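# Lift one staple stick out and set it down

## Task

Remove a single stick of staples from the staple box and place it on the table with its legs pointing down, far enough away that it is clear of both the box's tray and its sleeve.

## Robot and tools

Robot: two arms, left_arm and right_arm, each ending in a two-finger gripper with a wrist camera (cam_left_wrist and cam_right_wrist, both 672x504). Calibrated base positions in metres: left_arm at (-0.014, +0.244, 0), right_arm at (+0.034, -0.319, 0), each turned very slightly about z. A camera stand is fixed behind the arms. Loose objects may occasionally get nudged by something else.

Frame: every pose, velocity and target uses the scene frame. Its origin sits at table-top height, halfway between the two nominal bases. +z points up, +x points out over the table, and left_arm is on the +y side (arm names do not match image left and right). On each gripper the fingers extend along its own +z and separate along its own y. end_effector_position is the point between the finger pads, roughly 1 cm short of the tips. Printed positions and orientations may be off by a few centimetres, more when an arm reaches far.

A row is always 14 numbers, each in [-1, 1], even when only one arm moves: dx, dy, dz, rx, ry, rz, opening for left_arm, followed by the same seven for right_arm. dx, dy, dz are an offset along scene axes, scaled so 1.0 equals 0.6 m. rx, ry, rz form a single rotation vector, 1.0 equal to 180 degrees, turning about the Hand target's position. These six are offsets measured from the arm's Hand target as it stood when the action or move began, not absolute poses; sending the same offset twice moves the arm twice. Sending six zeros re-commands the current Hand target. The opening is absolute: +1 fully open (0.094 m), -1 closed. A 0 opening is a real command, so to keep a gripper unchanged resend its present value (listed under Tool commands, or the last number you sent).

execute_actions(actions, cameras): actions is a list of actions; each action is a list of up to 15 rows, one row per 1/30 s step, and a short action repeats its final row to fill 15 steps. All rows within an action count from that action's starting Hand target. An empty actions list returns the state plus all camera images; otherwise images come only if cameras names them (["all"], specific names, or [] for none; an unknown name invalidates the call).

move(target, speed, blend, opening_speed, grip_force, blocking, cameras): target is one 14-number row, or a list of up to 15 rows, every row an offset from the same starting Hand targets. The gripper follows a straight line at up to speed m/s (0.002 to 2.9, default 0.25; rotation capped at twice that in rad/s), and all arms' paths finish together, lasting 0.5 s at least and 10 s at most. blend (m) rounds corners between list targets; 0 means stop at each. opening_speed (per second on the -1..+1 scale, at least 0.2) makes fingers close gradually, advisable on fragile parts. grip_force sets the per-pad force limit, 10 to 50 N, one value or one per arm; lower values close slowly and the setting persists. blocking=false returns after about 0.5 s while motion continues. The result adds a move: line such as done, off_target, moving, held or fault, plus limits (paced means the pose was clipped, held means steps were withheld). Paths do not avoid obstacles or the other arm, and the gripper lags and strays more at higher speed. Do not route a path near the arm's own base; go around it.

wait(seconds 0 to 10, cameras) lets time pass with commands held; it returns early if a running move ends. stop(cameras) brakes a running move. zoom_image(camera, region [x0,y0,x1,y1] in pixels, at most 504x504) enlarges part of the newest image from cam_left_wrist or cam_right_wrist. finished_scene(scene) ends the scene with its number; the result must hold without the robot touching it, and nothing may be called after it in that reply.

Results: Hand target is the last commanded pose after clipping; the gripper often stops short of it due to friction and weight, so resend the gap as an offset. Orientation commands are clipped to within 40 degrees of the measured orientation per step. grip_measured is the finger opening on the command scale; empty it reads up to 2.5 mm wide, and on a hard part under full squeeze a bit narrower than the part. Force climbs about 1 N per 0.001 below first touch, then jumps to the limit. Release by commanding clearly above grip_measured. grip_effort_nm is gripper motor effort (negative closing), not pad force. Joint torques include the arm's weight; joint ranges: waist -2.618 to 3.054, shoulder 0 to 3.142, elbow 0 to 3.142 (straight at 2.901), wrist pitch and yaw -1.571 to 1.571, wrist roll -2.094 to 2.094. Step readings list positions at some control steps for execute_actions only. Joint velocities may read within noise.

Avoid: dropping the stick or releasing it while it moves, fast contact, pressing past contact, knocking anything off the table, any contact or grip between the two arms or their cameras, strain on camera cables, and long holds or stretched-out reaches that overheat motors (MOTOR HOT at 75 °C, fold fault at 90 °C). A stopped arm keeps pushing until commanded back past its gripper.

Each tool is called by a JSON object that holds its "name" and its "arguments", one argument or row to a line.

## Session

{"name": "execute_actions", "arguments": {
  "actions": []
}}

Scene clock: 0.00 s.
left_arm: end_effector_position=(+0.3715, +0.2801, +0.0992) grip_measured=+1.000 grip_effort_nm=n/a end_effector_quat_wxyz=(+0.603, -0.093, +0.787, +0.091) | right_arm: end_effector_position=(+0.4400, -0.3416, +0.1179) grip_measured=+1.000 grip_effort_nm=n/a end_effector_quat_wxyz=(+0.614, +0.068, +0.785, -0.042)
Joint positions: left_arm=[-0.034 1.584 0.297 1.016 -0.306 -0.052 0.094] | right_arm=[0.058 1.557 0.375 0.934 0.165 0.06 0.094]
Joint velocities: within noise
Joint torques (N m): no reading
Heat: left arm: 27 °C; right arm: 27 °C.
Hand target: left_arm +0.3736, +0.2803, +0.1048; +0.610, -0.095, +0.782, +0.090 | right_arm +0.4430, -0.3417, +0.1275; +0.625, +0.069, +0.776, -0.041
Tool commands: left_gripper/opening=+1.0 right_gripper/opening=+1.0

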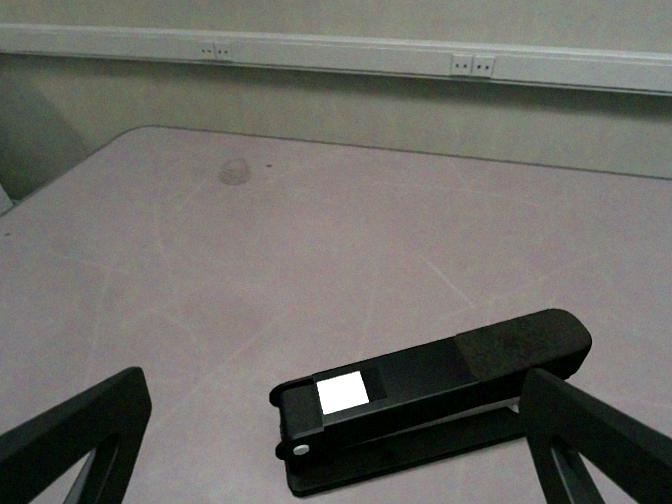

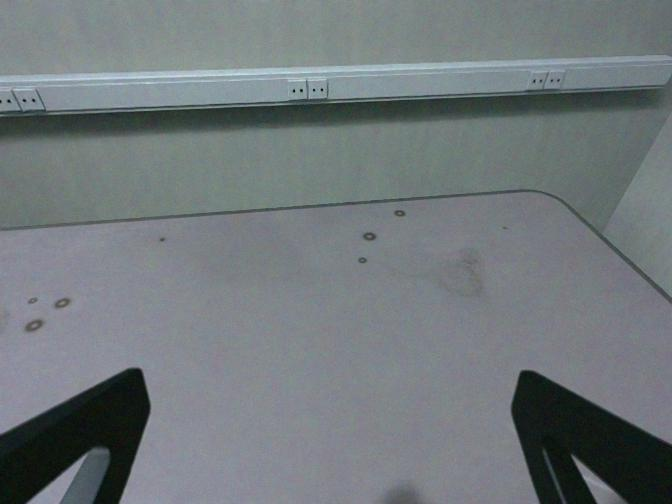

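{"name": "move", "arguments": {
  "target": [0, 0, 0.33, 0, 0.25, 0, 1, 0, 0, 0.33, 0, 0.25, 0, 1],
  "cameras": ["all"]
}}

Scene clock: 3.97 s.
left_arm: end_effector_position=(+0.3696, +0.2788, +0.2945) grip_measured=+1.000 grip_effort_nm=0.03 end_effector_quat_wxyz=(+0.254, -0.044, +0.959, +0.122) | right_arm: end_effector_position=(+0.4401, -0.3411, +0.3165) grip_measured=+1.000 grip_effort_nm=-0.01 end_effector_quat_wxyz=(+0.268, +0.043, +0.960, -0.068)
Joint positions: left_arm=[-0.026 1.67 1.954 -1.352 -0.28 -0.062 0.094] | right_arm=[0.058 1.793 2.208 -1.446 0.162 0.06 0.094]
Joint torques (N m): left_arm=[0.36 -6.13 9.94 1.43 -0.1 -0.1] | right_arm=[-0.36 -6.32 8.02 1.35 0.03 0.11]
Heat: left arm: 28 °C; right arm: 28 °C.
Hand target: left_arm +0.3736, +0.2804, +0.3025; +0.264, -0.053, +0.956, +0.119 | right_arm +0.4430, -0.3418, +0.3255; +0.280, +0.048, +0.957, -0.064
Off the commanded pose: left_arm 0.009 m, 2 deg | right_arm 0.009 m, 2 deg.
move: done

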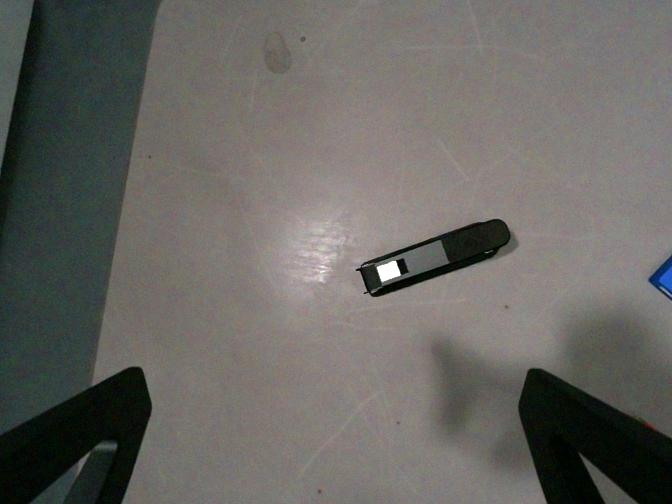

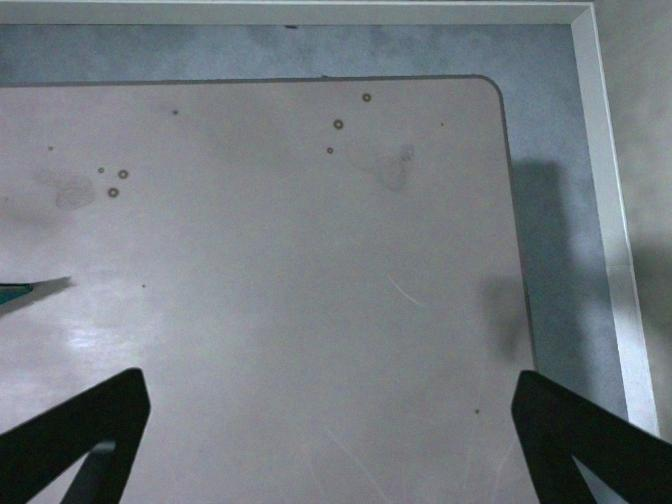

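{"name": "move", "arguments": {
  "target": [0, -0.32, 0, 0, 0.05, 0, 1, 0, 0, 0, 0, 0.05, 0, 1],
  "cameras": ["all"]
}}

Scene clock: 5.80 s.
left_arm: end_effector_position=(+0.3688, +0.0853, +0.2973) grip_measured=+1.000 grip_effort_nm=0.04 end_effector_quat_wxyz=(+0.273, -0.012, +0.959, +0.073) | right_arm: end_effector_position=(+0.4401, -0.3410, +0.3172) grip_measured=+1.000 grip_effort_nm=-0.01 end_effector_quat_wxyz=(+0.243, +0.039, +0.967, -0.070)
Joint positions: left_arm=[-0.557 1.923 2.306 -1.552 -0.419 -0.513 0.094] | right_arm=[0.058 1.879 2.36 -1.565 0.162 0.056 0.094]
Joint torques (N m): left_arm=[0.28 -7.87 8.79 1.19 -0.36 -0.11] | right_arm=[-0.34 -6.65 7.71 1.25 0.05 -0.02]
Heat: left arm: 28 °C; right arm: 28 °C.
Hand target: left_arm +0.3736, +0.0884, +0.3027; +0.188, -0.044, +0.973, +0.123 | right_arm +0.4431, -0.3418, +0.3254; +0.204, +0.043, +0.976, -0.068
Off the commanded pose: left_arm 0.008 m, 12 deg | right_arm 0.009 m, 5 deg.
joint sent to its limit (left arm) — joint 4 (wrist pitch), lower limit. The joint targets are off in orientation, not in position.
joint sent to its limit (right arm) — joint 4 (wrist pitch), lower limit. The joint targets are off in orientation, not in position.
move: off_target (left_arm, right_arm)

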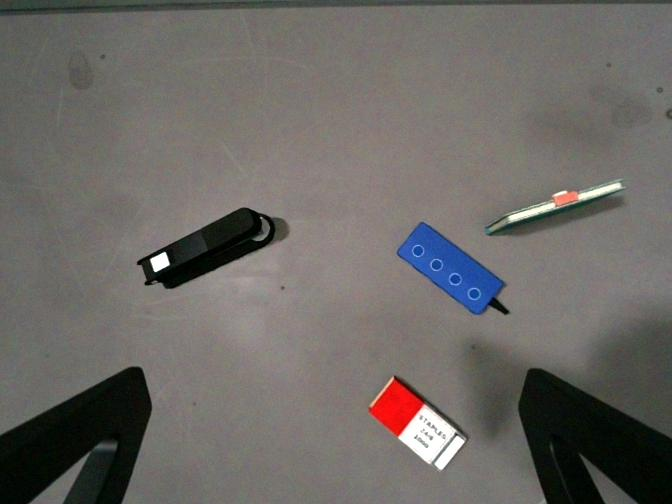

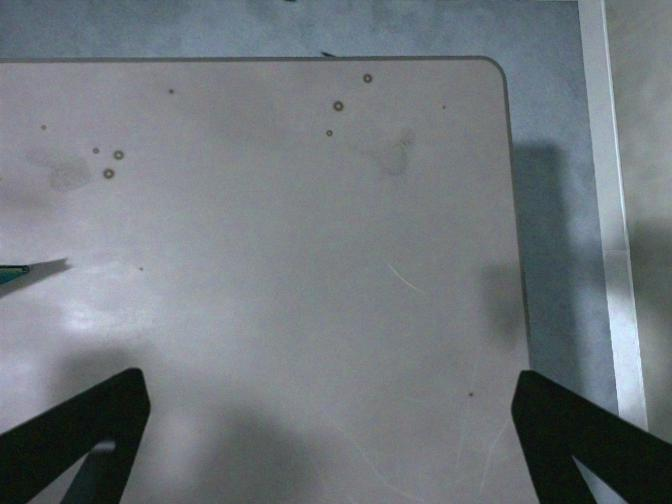

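{"name": "zoom_image", "arguments": {
  "camera": "cam_left_wrist",
  "region": [330, 350, 500, 490]
}}

Scaled by 2.965 from the camera's 672x504 image, which has a finer 960x720 frame.

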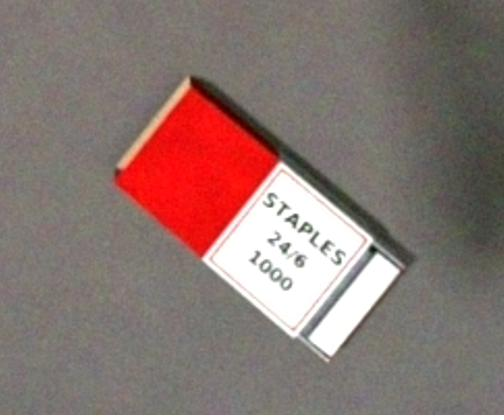

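{"name": "move", "arguments": {
  "target": [0, -0.05, -0.1667, 0, 0, 0, 1, 0, 0, 0, 0, 0, 0, 1],
  "cameras": ["cam_left_wrist"]
}}

{"name": "move", "arguments": {
  "target": [-0.1, 0, 0, 0, 0, 0, 1, 0, 0, 0, 0, 0, 0, 1],
  "cameras": ["cam_left_wrist"]
}}

Scene clock: 9.33 s.
left_arm: end_effector_position=(+0.3713, +0.0585, +0.2018) grip_measured=+1.000 grip_effort_nm=0.03 end_effector_quat_wxyz=(+0.181, -0.037, +0.975, +0.123) | right_arm: end_effector_position=(+0.4401, -0.3410, +0.3172) grip_measured=+1.000 grip_effort_nm=-0.01 end_effector_quat_wxyz=(+0.243, +0.039, +0.967, -0.070)
Joint positions: left_arm=[-0.607 2.089 2.198 -1.536 -0.418 -0.669 0.094] | right_arm=[0.058 1.879 2.36 -1.565 0.162 0.056 0.094]
Joint torques (N m): left_arm=[-0.1 -10.97 6.04 0.89 -0.29 -0.14] | right_arm=[-0.31 -6.64 7.75 1.26 0.05 0]
Heat: left arm: 28 °C; right arm: 29 °C.
Hand target: left_arm +0.3737, +0.0585, +0.2028; +0.188, -0.044, +0.973, +0.123 | right_arm +0.4431, -0.3418, +0.3254; +0.204, +0.043, +0.976, -0.068
Off the commanded pose: left_arm 0.002 m, 1 deg | right_arm 0.009 m, 5 deg.
joint sent to its limit (right arm) — joint 4 (wrist pitch), lower limit. The joint targets are off in orientation, not in position.
move: off_target (right_arm)
Images, in order (width x height): cam_left_wrist 672x504.

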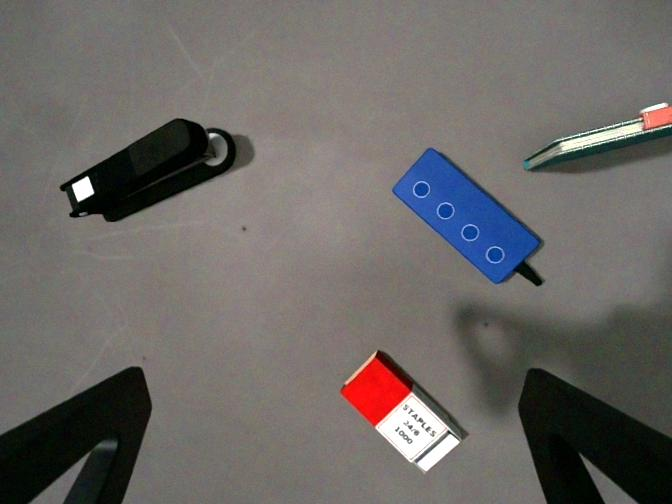

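Scene clock: 10.43 s.
left_arm: end_effector_position=(+0.3122, +0.0534, +0.1953) grip_measured=+1.000 grip_effort_nm=0.03 end_effector_quat_wxyz=(+0.171, -0.033, +0.977, +0.124) | right_arm: end_effector_position=(+0.4401, -0.3410, +0.3172) grip_measured=+1.000 grip_effort_nm=-0.01 end_effector_quat_wxyz=(+0.243, +0.039, +0.967, -0.070)
Joint positions: left_arm=[-0.711 1.906 1.913 -1.496 -0.419 -0.779 0.094] | right_arm=[0.058 1.879 2.36 -1.565 0.162 0.056 0.094]
Joint torques (N m): left_arm=[0.12 -11.75 4.75 0.82 -0.39 -0.12] | right_arm=[-0.32 -6.65 7.71 1.27 0.04 -0.01]
Heat: left arm: 28 °C; right arm: 29 °C.
Hand target: left_arm +0.3137, +0.0585, +0.2026; +0.188, -0.043, +0.973, +0.123 | right_arm +0.4431, -0.3418, +0.3254; +0.204, +0.043, +0.976, -0.068
Off the commanded pose: left_arm 0.009 m, 2 deg | right_arm 0.009 m, 5 deg.
joint sent to its limit (right arm) — joint 4 (wrist pitch), lower limit. The joint targets are off in orientation, not in position.
move: off_target (right_arm)
Images, in order (width x height): cam_left_wrist 672x504.

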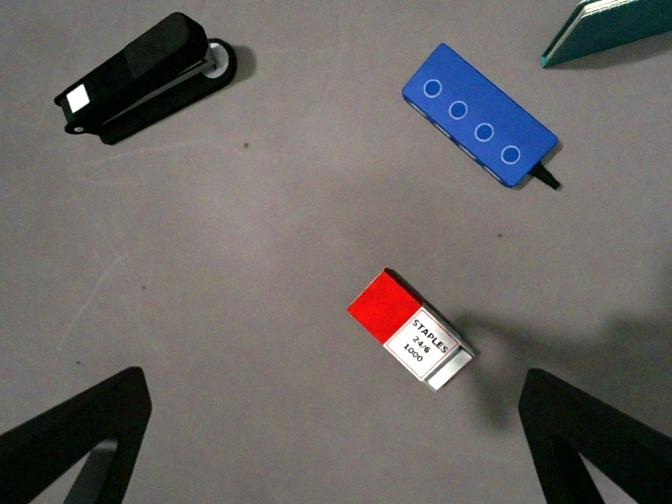

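{"name": "move", "arguments": {
  "target": [0.04, 0, -0.02, -0.127, 0.076, 0.258, 1, 0, 0, 0, 0, 0, 0, 1],
  "cameras": ["cam_left_wrist"]
}}

Scene clock: 14.93 s.
left_arm: end_effector_position=(+0.3331, +0.0595, +0.1887) grip_measured=+1.000 grip_effort_nm=0.04 end_effector_quat_wxyz=(+0.029, -0.435, +0.899, -0.041) | right_arm: end_effector_position=(+0.4401, -0.3410, +0.3172) grip_measured=+1.000 grip_effort_nm=-0.01 end_effector_quat_wxyz=(+0.243, +0.039, +0.967, -0.070)
Joint positions: left_arm=[-0.475 1.995 2.073 -1.549 0 -1.393 0.094] | right_arm=[0.058 1.879 2.36 -1.565 0.162 0.056 0.094]
Joint torques (N m): left_arm=[0.16 -8.49 9.26 0.61 0.03 -0.09] | right_arm=[-0.31 -6.63 7.71 1.26 0.04 -0.01]
Heat: left arm: 28 °C; right arm: 29 °C.
Hand target: left_arm +0.3377, +0.0583, +0.1907; -0.001, -0.441, +0.897, +0.001 | right_arm +0.4431, -0.3418, +0.3254; +0.204, +0.043, +0.976, -0.068
Off the commanded pose: left_arm 0.005 m, 6 deg | right_arm 0.009 m, 5 deg.
joint sent to its limit (left arm) — joint 4 (wrist pitch), lower limit. The joint targets are off in orientation, not in position.
joint sent to its limit (right arm) — joint 4 (wrist pitch), lower limit. The joint targets are off in orientation, not in position.
move: off_target (left_arm, right_arm)
Images, in order (width x height): cam_left_wrist 672x504.

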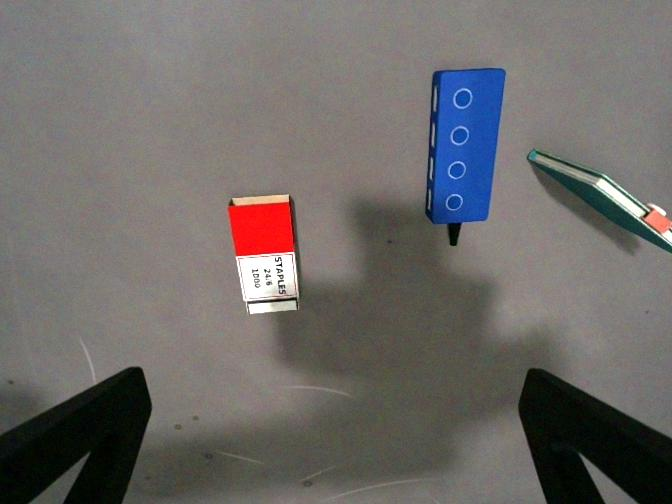

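{"name": "move", "arguments": {
  "target": [-0.05, 0.05, -0.12, 0, 0, 0, 1, 0, 0, 0, 0, 0, 0, 1],
  "cameras": ["cam_left_wrist"]
}}

Scene clock: 16.67 s.
left_arm: end_effector_position=(+0.3086, +0.0866, +0.1106) grip_measured=+1.000 grip_effort_nm=0.04 end_effector_quat_wxyz=(-0.010, -0.443, +0.896, +0.011) | right_arm: end_effector_position=(+0.4401, -0.3410, +0.3172) grip_measured=+1.000 grip_effort_nm=-0.01 end_effector_quat_wxyz=(+0.243, +0.039, +0.967, -0.070)
Joint positions: left_arm=[-0.44 1.937 1.681 -1.344 0.003 -1.374 0.094] | right_arm=[0.058 1.879 2.36 -1.565 0.162 0.056 0.094]
Joint torques (N m): left_arm=[0.03 -12.57 4.9 0.5 0.04 0.11] | right_arm=[-0.27 -6.69 7.72 1.26 0.04 -0.01]
Heat: left arm: 28 °C; right arm: 29 °C.
Hand target: left_arm +0.3076, +0.0884, +0.1186; -0.001, -0.441, +0.897, +0.001 | right_arm +0.4431, -0.3418, +0.3254; +0.204, +0.043, +0.976, -0.068
Off the commanded pose: left_arm 0.008 m, 2 deg | right_arm 0.009 m, 5 deg.
joint sent to its limit (right arm) — joint 4 (wrist pitch), lower limit. The joint targets are off in orientation, not in position.
move: off_target (right_arm)
Images, in order (width x height): cam_left_wrist 672x504.

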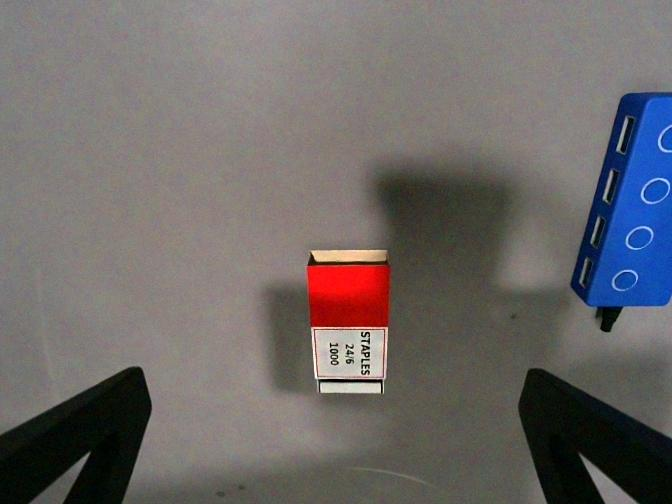

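{"name": "move", "arguments": {
  "target": [-0.005, 0.0, -0.1, 0, 0, 0, 1, 0, 0, 0, 0, 0, 0, 1],
  "cameras": ["cam_left_wrist"]
}}

Scene clock: 18.73 s.
left_arm: end_effector_position=(+0.3068, +0.0875, +0.0578) grip_measured=+1.000 grip_effort_nm=0.04 end_effector_quat_wxyz=(-0.003, -0.443, +0.897, +0.002) | right_arm: end_effector_position=(+0.4401, -0.3410, +0.3172) grip_measured=+1.000 grip_effort_nm=-0.01 end_effector_quat_wxyz=(+0.243, +0.039, +0.967, -0.070)
Joint positions: left_arm=[-0.44 1.933 1.465 -1.11 0.003 -1.374 0.094] | right_arm=[0.058 1.879 2.36 -1.565 0.162 0.056 0.094]
Joint torques (N m): left_arm=[-0.18 -10.76 4.86 0.53 -0.01 0.05] | right_arm=[-0.32 -6.67 7.72 1.26 0.05 -0.01]
Heat: left arm: 28 °C; right arm: 30 °C.
Hand target: left_arm +0.3047, +0.0884, +0.0587; -0.001, -0.441, +0.897, +0.001 | right_arm +0.4431, -0.3418, +0.3254; +0.204, +0.043, +0.976, -0.068
Off the commanded pose: left_arm 0.003 m, 0 deg | right_arm 0.009 m, 5 deg.
joint sent to its limit (right arm) — joint 4 (wrist pitch), lower limit. The joint targets are off in orientation, not in position.
move: off_target (right_arm)
Images, in order (width x height): cam_left_wrist 672x504.

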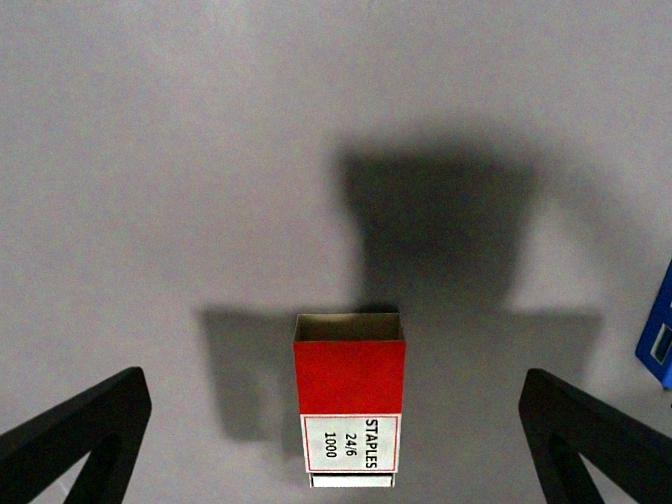

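{"name": "move", "arguments": {
  "target": [
    [0.004, 0.002, -0.055, 0, 0, 0, 0, 0, 0, 0, 0, 0, 0, 1]
  ],
  "speed": 0.1,
  "cameras": ["cam_left_wrist"]
}}

{"name": "move", "arguments": {
  "target": [0, 0, 0, 0, 0, 0, -0.5, 0, 0, 0, 0, 0, 0, 1],
  "grip_force": 15,
  "opening_speed": 0.3,
  "cameras": ["cam_left_wrist"]
}}

Scene clock: 20.43 s.
left_arm: end_effector_position=(+0.3099, +0.0860, +0.0348) grip_measured=+0.002 grip_effort_nm=-0.08 end_effector_quat_wxyz=(+0.005, -0.442, +0.897, -0.009) | right_arm: end_effector_position=(+0.4401, -0.3410, +0.3172) grip_measured=+1.000 grip_effort_nm=-0.01 end_effector_quat_wxyz=(+0.243, +0.039, +0.967, -0.070)
Joint positions: left_arm=[-0.44 1.943 1.384 -0.991 0.003 -1.372 0.047] | right_arm=[0.058 1.879 2.36 -1.565 0.162 0.056 0.094]
Joint torques (N m): left_arm=[0.35 -8.16 4.89 0.59 -0.02 0.06] | right_arm=[-0.32 -6.65 7.71 1.27 0.04 0.01]
Heat: left arm: 28 °C; right arm: 30 °C.
Hand target: left_arm +0.3070, +0.0896, +0.0257; -0.001, -0.441, +0.897, +0.001 | right_arm +0.4431, -0.3418, +0.3254; +0.204, +0.043, +0.976, -0.068
Off the commanded pose: left_arm 0.010 m, 1 deg | right_arm 0.009 m, 5 deg.
joint sent to its limit (right arm) — joint 4 (wrist pitch), lower limit. The joint targets are off in orientation, not in position.
move: off_target (right_arm)
Images, in order (width x height): cam_left_wrist 672x504.

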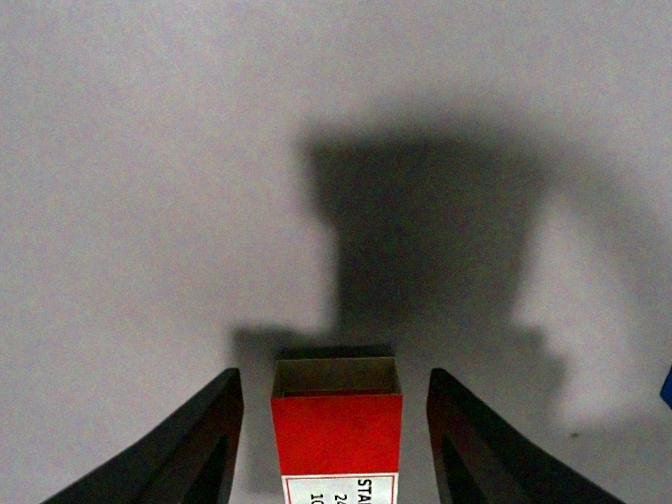

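Scene clock: 23.27 s.
left_arm: end_effector_position=(+0.3100, +0.0859, +0.0348) grip_measured=-0.498 grip_effort_nm=-0.07 end_effector_quat_wxyz=(+0.005, -0.442, +0.897, -0.009) | right_arm: end_effector_position=(+0.4401, -0.3410, +0.3172) grip_measured=+1.000 grip_effort_nm=-0.01 end_effector_quat_wxyz=(+0.243, +0.039, +0.967, -0.070)
Joint positions: left_arm=[-0.44 1.943 1.384 -0.99 0.003 -1.372 0.024] | right_arm=[0.058 1.879 2.36 -1.565 0.162 0.056 0.094]
Joint torques (N m): left_arm=[0.24 -8.21 4.97 0.6 -0.03 0.09] | right_arm=[-0.29 -6.68 7.68 1.25 0.04 0]
Heat: left arm: 28 °C; right arm: 30 °C.
Hand target: left_arm +0.3070, +0.0896, +0.0257; -0.001, -0.441, +0.897, +0.001 | right_arm +0.4431, -0.3418, +0.3254; +0.204, +0.043, +0.976, -0.068
Off the commanded pose: left_arm 0.010 m, 1 deg | right_arm 0.009 m, 5 deg.
joint sent to its limit (right arm) — joint 4 (wrist pitch), lower limit. The joint targets are off in orientation, not in position.
grip_force (N): 15, 15
move: off_target (right_arm)
Images, in order (width x height): cam_left_wrist 672x504.

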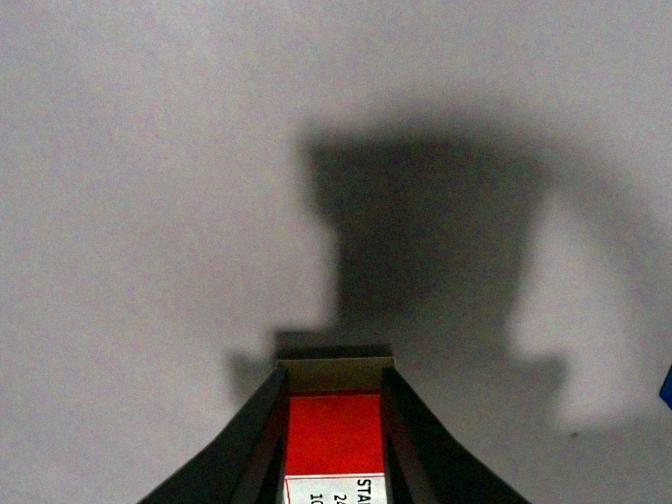

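{"name": "move", "arguments": {
  "target": [
    [0,0,0,0,0,0,-0.2,0,0,0,0,0,0,1],
    [-0.003, 0.003, -0.025, 0, 0, 0, -0.2, 0, 0, 0, 0, 0, 0, 1]
  ],
  "speed": 0.1,
  "cameras": ["cam_left_wrist"]
}}

Scene clock: 25.37 s.
left_arm: end_effector_position=(+0.3082, +0.0868, +0.0198) grip_measured=-0.202 grip_effort_nm=0.15 end_effector_quat_wxyz=(+0.005, -0.441, +0.897, -0.009) | right_arm: end_effector_position=(+0.4401, -0.3410, +0.3172) grip_measured=+1.000 grip_effort_nm=-0.01 end_effector_quat_wxyz=(+0.243, +0.039, +0.967, -0.070)
Joint positions: left_arm=[-0.44 1.956 1.338 -0.932 0.003 -1.37 0.037] | right_arm=[0.058 1.879 2.36 -1.565 0.162 0.056 0.094]
Joint torques (N m): left_arm=[0.5 -8.2 4.68 0.62 -0.01 0.06] | right_arm=[-0.28 -6.68 7.71 1.26 0.04 -0.01]
Heat: left arm: 28 °C; right arm: 30 °C.
Hand target: left_arm +0.3053, +0.0914, +0.0107; -0.001, -0.441, +0.897, +0.001 | right_arm +0.4431, -0.3418, +0.3254; +0.204, +0.043, +0.976, -0.068
Off the commanded pose: left_arm 0.011 m, 1 deg | right_arm 0.009 m, 5 deg.
joint sent to its limit (right arm) — joint 4 (wrist pitch), lower limit. The joint targets are off in orientation, not in position.
grip_force (N): 15, 15
move: off_target (left_arm, right_arm)
Images, in order (width x height): cam_left_wrist 672x504.

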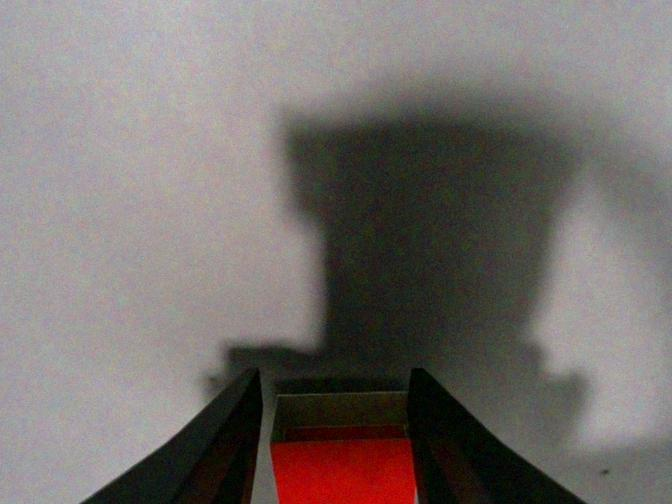

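{"name": "move", "arguments": {
  "target": [0, 0, 0, 0, 0, 0, -0.4, 0, 0, 0, 0, 0, 0, 1],
  "opening_speed": 0.2,
  "cameras": ["cam_left_wrist"]
}}

Scene clock: 26.87 s.
left_arm: end_effector_position=(+0.3082, +0.0868, +0.0198) grip_measured=-0.398 grip_effort_nm=-0.07 end_effector_quat_wxyz=(+0.005, -0.441, +0.897, -0.009) | right_arm: end_effector_position=(+0.4401, -0.3410, +0.3172) grip_measured=+1.000 grip_effort_nm=-0.01 end_effector_quat_wxyz=(+0.243, +0.039, +0.967, -0.070)
Joint positions: left_arm=[-0.44 1.956 1.338 -0.932 0.003 -1.369 0.028] | right_arm=[0.058 1.879 2.36 -1.565 0.162 0.056 0.094]
Joint torques (N m): left_arm=[0.36 -8.29 4.75 0.6 0 0.09] | right_arm=[-0.32 -6.71 7.69 1.26 0.04 -0.01]
Heat: left arm: 28 °C; right arm: 30 °C.
Hand target: left_arm +0.3053, +0.0914, +0.0107; -0.001, -0.441, +0.897, +0.001 | right_arm +0.4431, -0.3418, +0.3254; +0.204, +0.043, +0.976, -0.068
Off the commanded pose: left_arm 0.011 m, 1 deg | right_arm 0.009 m, 5 deg.
joint sent to its limit (right arm) — joint 4 (wrist pitch), lower limit. The joint targets are off in orientation, not in position.
grip_force (N): 15, 15
move: off_target (left_arm, right_arm)
Images, in order (width x height): cam_left_wrist 672x504.

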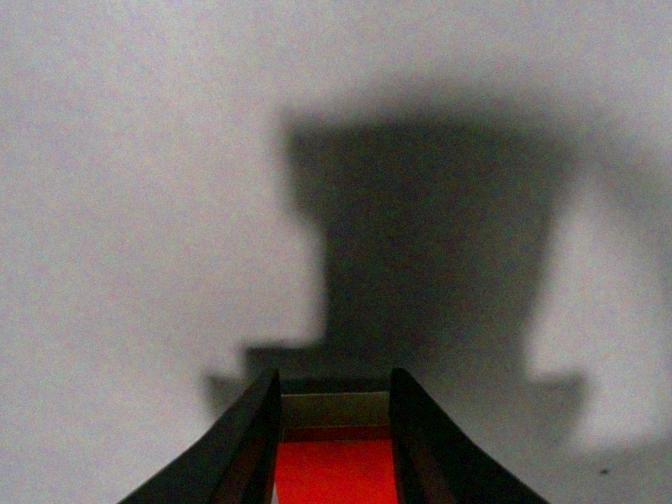

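{"name": "move", "arguments": {
  "target": [0, 0, 0, 0, 0, 0, -0.6, 0, 0, 0, 0, 0, 0, 1],
  "opening_speed": 0.2,
  "cameras": ["cam_left_wrist"]
}}

Scene clock: 28.47 s.
left_arm: end_effector_position=(+0.3082, +0.0868, +0.0198) grip_measured=-0.598 grip_effort_nm=-0.07 end_effector_quat_wxyz=(+0.005, -0.441, +0.897, -0.009) | right_arm: end_effector_position=(+0.4401, -0.3410, +0.3172) grip_measured=+1.000 grip_effort_nm=-0.01 end_effector_quat_wxyz=(+0.243, +0.039, +0.967, -0.070)
Joint positions: left_arm=[-0.44 1.956 1.338 -0.932 0.003 -1.369 0.019] | right_arm=[0.058 1.879 2.36 -1.565 0.162 0.056 0.094]
Joint torques (N m): left_arm=[0.38 -8.02 4.77 0.59 -0.01 0.08] | right_arm=[-0.32 -6.68 7.69 1.26 0.05 -0.02]
Heat: left arm: 28 °C; right arm: 30 °C.
Hand target: left_arm +0.3053, +0.0914, +0.0107; -0.001, -0.441, +0.897, +0.001 | right_arm +0.4431, -0.3418, +0.3254; +0.204, +0.043, +0.976, -0.068
Off the commanded pose: left_arm 0.011 m, 1 deg | right_arm 0.009 m, 5 deg.
joint sent to its limit (right arm) — joint 4 (wrist pitch), lower limit. The joint targets are off in orientation, not in position.
grip_force (N): 15, 15
move: off_target (left_arm, right_arm)
Images, in order (width x height): cam_left_wrist 672x504.

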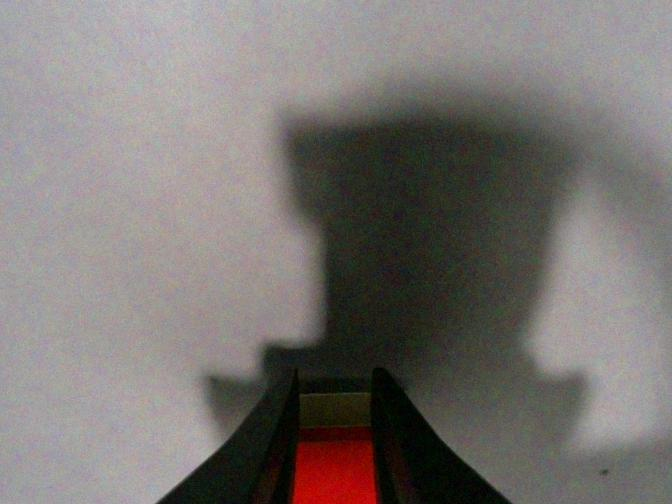

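{"name": "move", "arguments": {
  "target": [
    [0,0,0,0,0,0,0,0,0,0,0,0,0,1],
    [-0.0, 0.0, -0.035, 0, 0, 0, 0, 0, 0, 0, 0, 0, 0, 1]
  ],
  "speed": 0.1,
  "cameras": ["cam_left_wrist"]
}}

Scene clock: 30.20 s.
left_arm: end_effector_position=(+0.3074, +0.0871, +0.0090) grip_measured=-0.002 grip_effort_nm=0.14 end_effector_quat_wxyz=(+0.004, -0.441, +0.898, -0.008) | right_arm: end_effector_position=(+0.4401, -0.3410, +0.3172) grip_measured=+1.000 grip_effort_nm=-0.01 end_effector_quat_wxyz=(+0.243, +0.039, +0.967, -0.070)
Joint positions: left_arm=[-0.44 1.97 1.313 -0.895 0.003 -1.369 0.047] | right_arm=[0.058 1.879 2.36 -1.565 0.162 0.056 0.094]
Joint torques (N m): left_arm=[0.5 -6.82 3.19 1.05 -0.03 0.08] | right_arm=[-0.35 -6.67 7.71 1.26 0.04 0]
Heat: left arm: 28 °C; right arm: 30 °C.
Hand target: left_arm +0.3053, +0.0914, -0.0103; -0.001, -0.441, +0.897, +0.001 | right_arm +0.4431, -0.3418, +0.3254; +0.204, +0.043, +0.976, -0.068
Off the commanded pose: left_arm 0.020 m, 1 deg | right_arm 0.009 m, 5 deg.
joint sent to its limit (right arm) — joint 4 (wrist pitch), lower limit. The joint targets are off in orientation, not in position.
grip_force (N): 15, 15
move: off_target (left_arm, right_arm)
Images, in order (width x height): cam_left_wrist 672x504.

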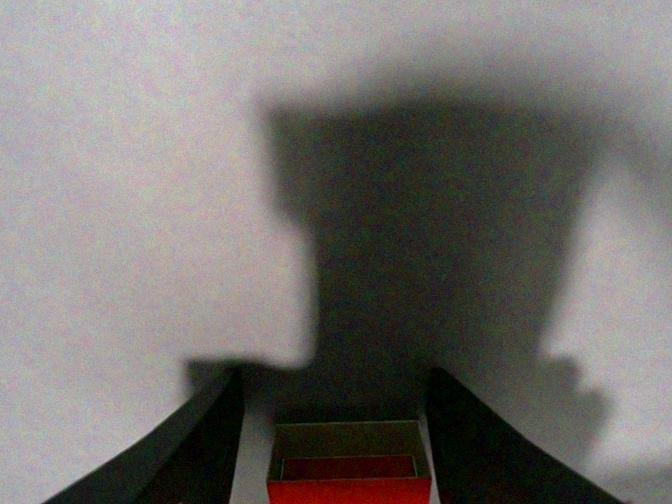

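{"name": "move", "arguments": {
  "target": [
    [0,0,0.02,0,0,0,0.5,0,0,0,0,0,0,1],
    [-0.031, -0.05, 0.02, 0, 0, 0, 0.5, 0, 0, 0, 0, 0, 0, 1]
  ],
  "speed": 0.1,
  "cameras": ["cam_left_wrist"]
}}

Scene clock: 32.60 s.
left_arm: end_effector_position=(+0.2934, +0.0585, +0.0095) grip_measured=+0.498 grip_effort_nm=0.15 end_effector_quat_wxyz=(+0.007, -0.437, +0.899, -0.010) | right_arm: end_effector_position=(+0.4401, -0.3410, +0.3172) grip_measured=+1.000 grip_effort_nm=-0.01 end_effector_quat_wxyz=(+0.243, +0.039, +0.967, -0.070)
Joint positions: left_arm=[-0.531 1.969 1.313 -0.89 -0.002 -1.452 0.07] | right_arm=[0.058 1.879 2.36 -1.565 0.162 0.056 0.094]
Joint torques (N m): left_arm=[-0.18 -8.92 4.34 0.54 0.06 -0.1] | right_arm=[-0.34 -6.65 7.71 1.26 0.05 -0.01]
Heat: left arm: 28 °C; right arm: 30 °C.
Hand target: left_arm +0.2866, +0.0614, +0.0017; -0.001, -0.441, +0.897, +0.001 | right_arm +0.4431, -0.3418, +0.3254; +0.204, +0.043, +0.976, -0.068
Off the commanded pose: left_arm 0.011 m, 2 deg | right_arm 0.009 m, 5 deg.
joint sent to its limit (right arm) — joint 4 (wrist pitch), lower limit. The joint targets are off in orientation, not in position.
grip_force (N): 15, 15
move: off_target (left_arm, right_arm)
Images, in order (width x height): cam_left_wrist 672x504.

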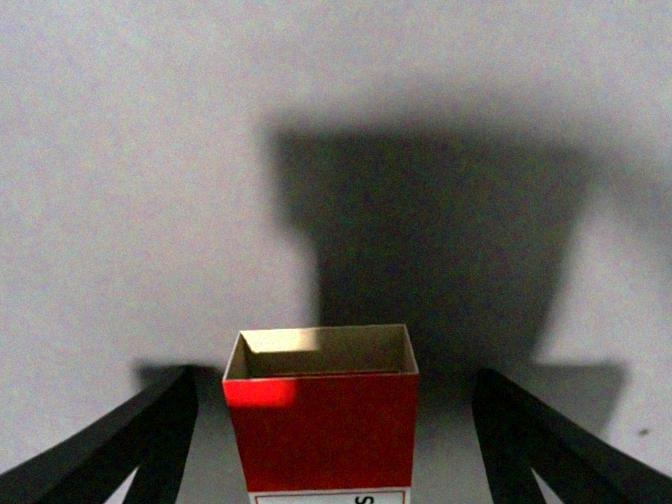

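{"name": "move", "arguments": {
  "target": [
    [-0.010,-0.005,0,0,0,0,0.5,0,0,0,0,0,0,1],
    [-0.01,-0.005,0,0,0,0,-0.2,0,0,0,0,0,0,1]
  ],
  "opening_speed": 0.3,
  "speed": 0.1,
  "cameras": ["cam_left_wrist"]
}}

Scene clock: 37.73 s.
left_arm: end_effector_position=(+0.2889, +0.0568, +0.0089) grip_measured=-0.188 grip_effort_nm=-0.32 end_effector_quat_wxyz=(+0.005, -0.441, +0.898, -0.005) | right_arm: end_effector_position=(+0.4401, -0.3410, +0.3172) grip_measured=+1.000 grip_effort_nm=-0.01 end_effector_quat_wxyz=(+0.243, +0.039, +0.967, -0.070)
Joint positions: left_arm=[-0.541 1.969 1.311 -0.898 -0.002 -1.471 0.038] | right_arm=[0.058 1.879 2.36 -1.565 0.162 0.056 0.094]
Joint torques (N m): left_arm=[-0.53 -9.74 2.99 0.68 0.05 -0.12] | right_arm=[-0.29 -6.67 7.71 1.26 0.04 0]
Heat: left arm: 28 °C; right arm: 30 °C.
Hand target: left_arm +0.2806, +0.0584, +0.0017; -0.001, -0.441, +0.897, +0.001 | right_arm +0.4431, -0.3418, +0.3254; +0.204, +0.043, +0.976, -0.068
Off the commanded pose: left_arm 0.011 m, 1 deg | right_arm 0.009 m, 5 deg.
joint sent to its limit (right arm) — joint 4 (wrist pitch), lower limit. The joint targets are off in orientation, not in position.
grip_force (N): 15, 15
move: off_target (left_arm, right_arm); target 2's new opening was sent with left_arm's hand 0.014 m and 2 deg from that target
Images, in order (width x height): cam_left_wrist 672x504.

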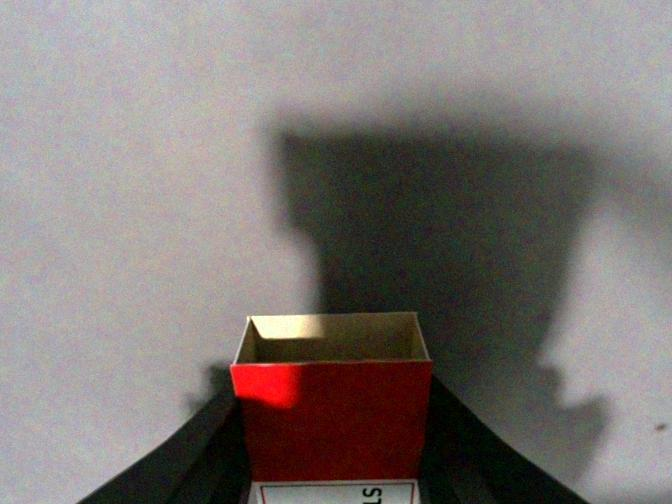

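{"name": "move", "arguments": {
  "target": [
    [0.13,-0.02,0.02,0,0,0,-0.3,-0.2933,0.36,-0.26,0.0935,-0.124,0.328,0]
  ],
  "grip_force": 30,
  "speed": 0.15,
  "cameras": ["all"]
}}

Scene clock: 43.43 s.
left_arm: end_effector_position=(+0.3529, +0.0461, +0.0143) grip_measured=-0.203 grip_effort_nm=-0.63 end_effector_quat_wxyz=(-0.001, -0.441, +0.897, -0.002) | right_arm: end_effector_position=(+0.2699, -0.1293, +0.1660) grip_measured=+0.002 grip_effort_nm=-0.10 end_effector_quat_wxyz=(+0.369, -0.392, +0.824, +0.178)
Joint positions: left_arm=[-0.479 2.194 1.681 -1.056 0.004 -1.41 0.037] | right_arm=[0.548 0.97 0.723 -0.518 -0.288 -0.26 0.047]
Joint torques (N m): left_arm=[0.42 -9.83 9.25 0.32 -0.01 0.06] | right_arm=[0.46 -3.1 5.56 1.96 -0.23 -0.03]
Heat: left arm: 28 °C; right arm: 30 °C.
Hand target: left_arm +0.3586, +0.0465, +0.0137; -0.001, -0.441, +0.897, +0.001 | right_arm +0.2671, -0.1258, +0.1695; +0.379, -0.399, +0.814, +0.186
Off the commanded pose: left_arm 0.006 m, 0 deg | right_arm 0.006 m, 2 deg.
grip_force (N): 30, 30
move: done

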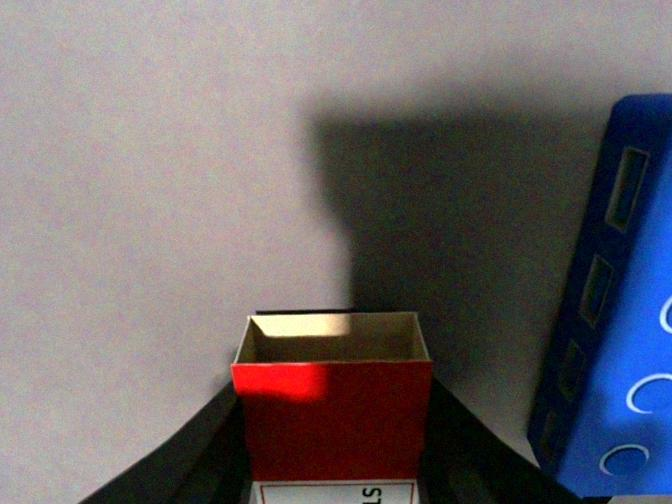

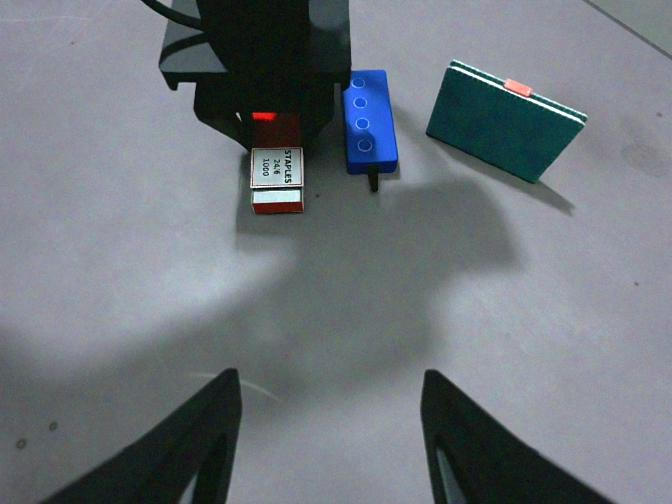

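{"name": "move", "arguments": {
  "target": [0,0,0,0,0,0,-0.3,0.0215,0.13,-0.166,0,0,0,0.3],
  "speed": 0.15,
  "cameras": ["cam_right_wrist"]
}}

Scene clock: 45.83 s.
left_arm: end_effector_position=(+0.3529, +0.0461, +0.0143) grip_measured=-0.203 grip_effort_nm=-0.62 end_effector_quat_wxyz=(-0.001, -0.441, +0.897, -0.002) | right_arm: end_effector_position=(+0.2813, -0.0485, +0.0732) grip_measured=+0.298 grip_effort_nm=0.07 end_effector_quat_wxyz=(+0.378, -0.400, +0.814, +0.185)
Joint positions: left_arm=[-0.479 2.194 1.681 -1.056 0.004 -1.41 0.037] | right_arm=[0.82 1.372 0.533 0.133 -0.103 -0.088 0.061]
Joint torques (N m): left_arm=[0.39 -10.07 9.51 0.3 -0.01 0.11] | right_arm=[0.47 -3.52 4.82 2.05 0.03 0.09]
Heat: left arm: 28 °C; right arm: 30 °C.
Hand target: left_arm +0.3587, +0.0465, +0.0137; -0.001, -0.441, +0.897, +0.001 | right_arm +0.2798, -0.0477, +0.0698; +0.379, -0.399, +0.814, +0.186
Off the commanded pose: left_arm 0.006 m, 0 deg | right_arm 0.004 m, 0 deg.
grip_force (N): 30, 30
move: done
Images, in order (width x height): cam_right_wrist 672x504.

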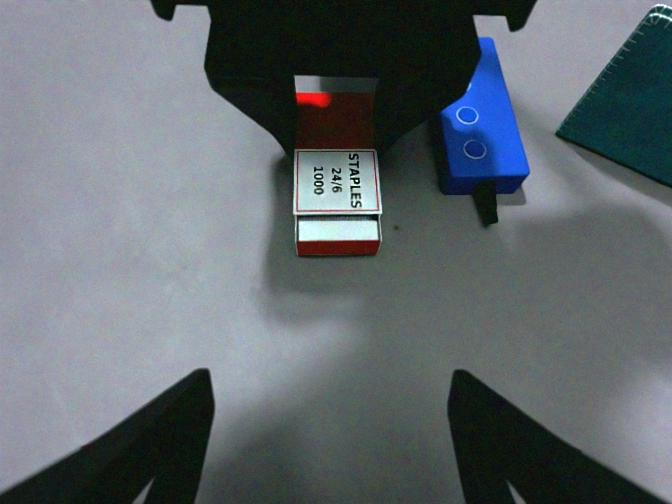

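{"name": "move", "arguments": {
  "target": [0,0,0,0,0,0,-0.3,0.04,0.052,-0.072,0,0,0,0.2],
  "speed": 0.12,
  "cameras": ["all"]
}}

Scene clock: 47.23 s.
left_arm: end_effector_position=(+0.3529, +0.0461, +0.0143) grip_measured=-0.203 grip_effort_nm=-0.62 end_effector_quat_wxyz=(-0.001, -0.441, +0.897, -0.002) | right_arm: end_effector_position=(+0.2962, -0.0271, +0.0173) grip_measured=+0.202 grip_effort_nm=-0.10 end_effector_quat_wxyz=(+0.364, -0.401, +0.821, +0.180)
Joint positions: left_arm=[-0.479 2.194 1.681 -1.056 0.004 -1.41 0.037] | right_arm=[0.84 1.677 0.55 0.389 -0.088 -0.074 0.056]
Joint torques (N m): left_arm=[0.44 -9.99 9.46 0.32 -0.04 0.09] | right_arm=[0.47 -4.92 7.06 1.99 0.01 0.07]
Heat: left arm: 28 °C; right arm: 29 °C.
Hand target: left_arm +0.3587, +0.0465, +0.0137; -0.001, -0.441, +0.897, +0.001 | right_arm +0.3039, -0.0166, +0.0266; +0.379, -0.399, +0.814, +0.186
Off the commanded pose: left_arm 0.006 m, 0 deg | right_arm 0.016 m, 2 deg.
grip_force (N): 30, 30
move: off_target (right_arm)

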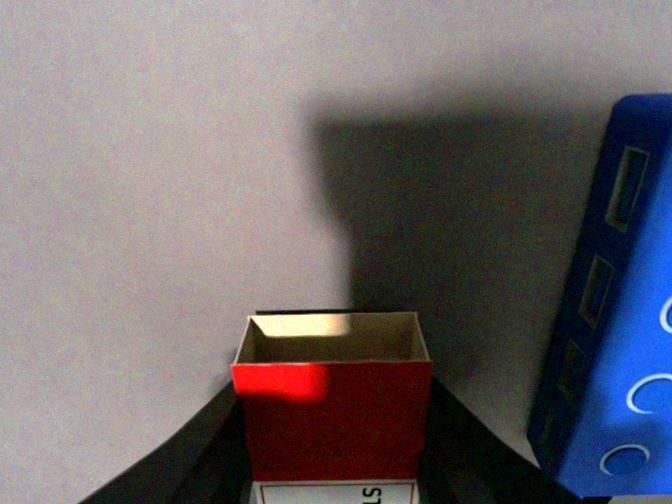

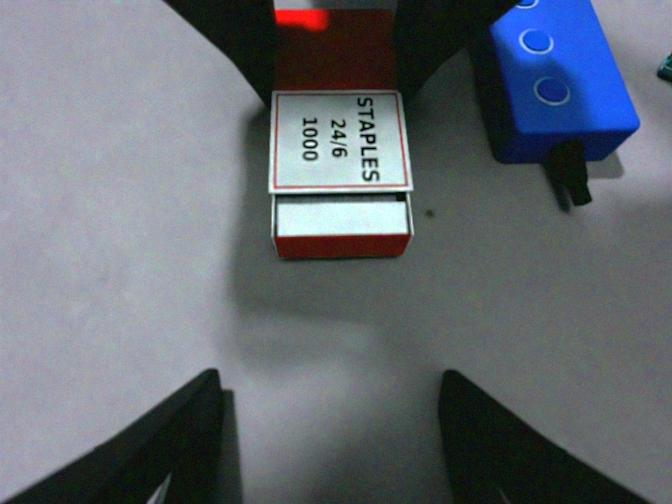

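{"name": "move", "arguments": {
  "target": [0,0,0,0,0,0,-0.3,0.035,0.036,0.005,0,0,0,0.2],
  "speed": 0.08,
  "cameras": ["cam_right_wrist"]
}}

Scene clock: 49.07 s.
left_arm: end_effector_position=(+0.3529, +0.0461, +0.0143) grip_measured=-0.203 grip_effort_nm=-0.63 end_effector_quat_wxyz=(-0.001, -0.441, +0.897, -0.002) | right_arm: end_effector_position=(+0.3191, -0.0040, +0.0225) grip_measured=+0.202 grip_effort_nm=-0.10 end_effector_quat_wxyz=(+0.370, -0.400, +0.818, +0.182)
Joint positions: left_arm=[-0.479 2.194 1.681 -1.056 0.004 -1.41 0.037] | right_arm=[0.84 1.765 0.674 0.368 -0.086 -0.074 0.056]
Joint torques (N m): left_arm=[0.31 -9.98 9.31 0.33 0.02 0.1] | right_arm=[0.44 -5.78 7.45 1.78 -0.01 0.08]
Heat: left arm: 28 °C; right arm: 29 °C.
Hand target: left_arm +0.3587, +0.0465, +0.0137; -0.001, -0.441, +0.897, +0.001 | right_arm +0.3250, +0.0050, +0.0297; +0.379, -0.399, +0.814, +0.186
Off the commanded pose: left_arm 0.006 m, 0 deg | right_arm 0.013 m, 1 deg.
grip_force (N): 30, 30
move: off_target (right_arm)
Images, in order (width x height): cam_right_wrist 672x504.

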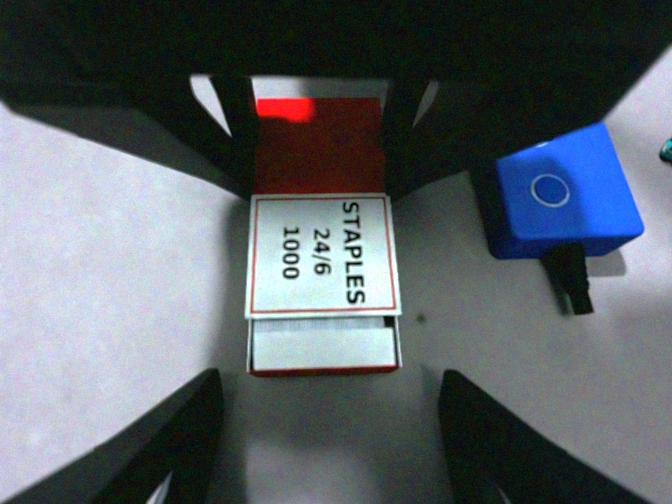

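{"name": "move", "arguments": {
  "target": [0,0,0,0,0,0,-0.3,0.0122,0.0158,-0.01,0,0,0,0.2],
  "speed": 0.06,
  "cameras": ["cam_right_wrist"]
}}

Scene clock: 50.20 s.
left_arm: end_effector_position=(+0.3529, +0.0461, +0.0143) grip_measured=-0.203 grip_effort_nm=-0.62 end_effector_quat_wxyz=(-0.001, -0.441, +0.897, -0.002) | right_arm: end_effector_position=(+0.3265, +0.0057, +0.0184) grip_measured=+0.202 grip_effort_nm=-0.10 end_effector_quat_wxyz=(+0.370, -0.400, +0.818, +0.183)
Joint positions: left_arm=[-0.479 2.194 1.681 -1.056 0.004 -1.41 0.037] | right_arm=[0.843 1.818 0.719 0.376 -0.085 -0.07 0.056]
Joint torques (N m): left_arm=[0.51 -10.04 9.16 0.32 -0.02 0.09] | right_arm=[0.49 -5.85 7.24 1.85 0.03 0.08]
Heat: left arm: 28 °C; right arm: 29 °C.
Hand target: left_arm +0.3587, +0.0465, +0.0137; -0.001, -0.441, +0.897, +0.001 | right_arm +0.3322, +0.0146, +0.0236; +0.379, -0.399, +0.814, +0.186
Off the commanded pose: left_arm 0.006 m, 0 deg | right_arm 0.012 m, 1 deg.
grip_force (N): 30, 30
move: off_target (right_arm)
Images, in order (width x height): cam_right_wrist 672x504.

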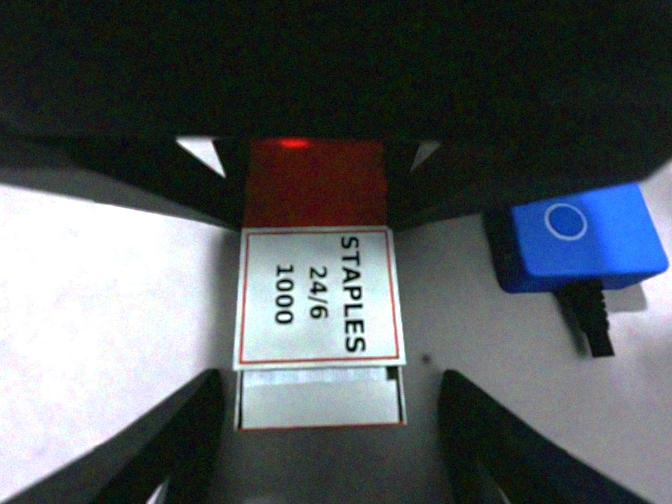

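{"name": "move", "arguments": {
  "target": [0,0,0,0,0,0,-0.3,0,0,0,0,0,0,-0.3],
  "opening_speed": 0.3,
  "cameras": ["cam_right_wrist"]
}}

Scene clock: 52.47 s.
left_arm: end_effector_position=(+0.3529, +0.0461, +0.0143) grip_measured=-0.203 grip_effort_nm=-0.62 end_effector_quat_wxyz=(-0.001, -0.441, +0.898, -0.002) | right_arm: end_effector_position=(+0.3263, +0.0059, +0.0184) grip_measured=-0.224 grip_effort_nm=-0.67 end_effector_quat_wxyz=(+0.370, -0.400, +0.818, +0.183)
Joint positions: left_arm=[-0.479 2.194 1.681 -1.056 0.004 -1.408 0.037] | right_arm=[0.844 1.818 0.719 0.376 -0.085 -0.07 0.036]
Joint torques (N m): left_arm=[0.38 -10.02 9.24 0.33 0.01 0.08] | right_arm=[0.44 -5.86 7.23 1.85 0.01 0.06]
Heat: left arm: 28 °C; right arm: 29 °C.
Hand target: left_arm +0.3587, +0.0465, +0.0137; -0.001, -0.441, +0.897, +0.001 | right_arm +0.3322, +0.0145, +0.0236; +0.379, -0.399, +0.814, +0.186
Off the commanded pose: left_arm 0.006 m, 0 deg | right_arm 0.012 m, 1 deg.
grip_force (N): 30, 30
move: off_target (right_arm)
Images, in order (width x height): cam_right_wrist 672x504.

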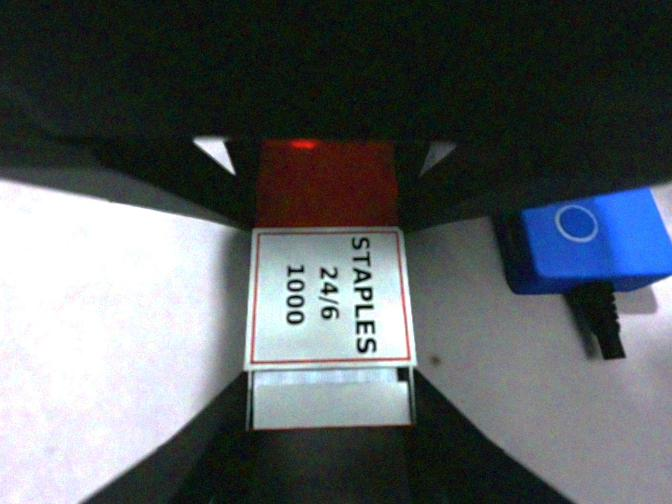

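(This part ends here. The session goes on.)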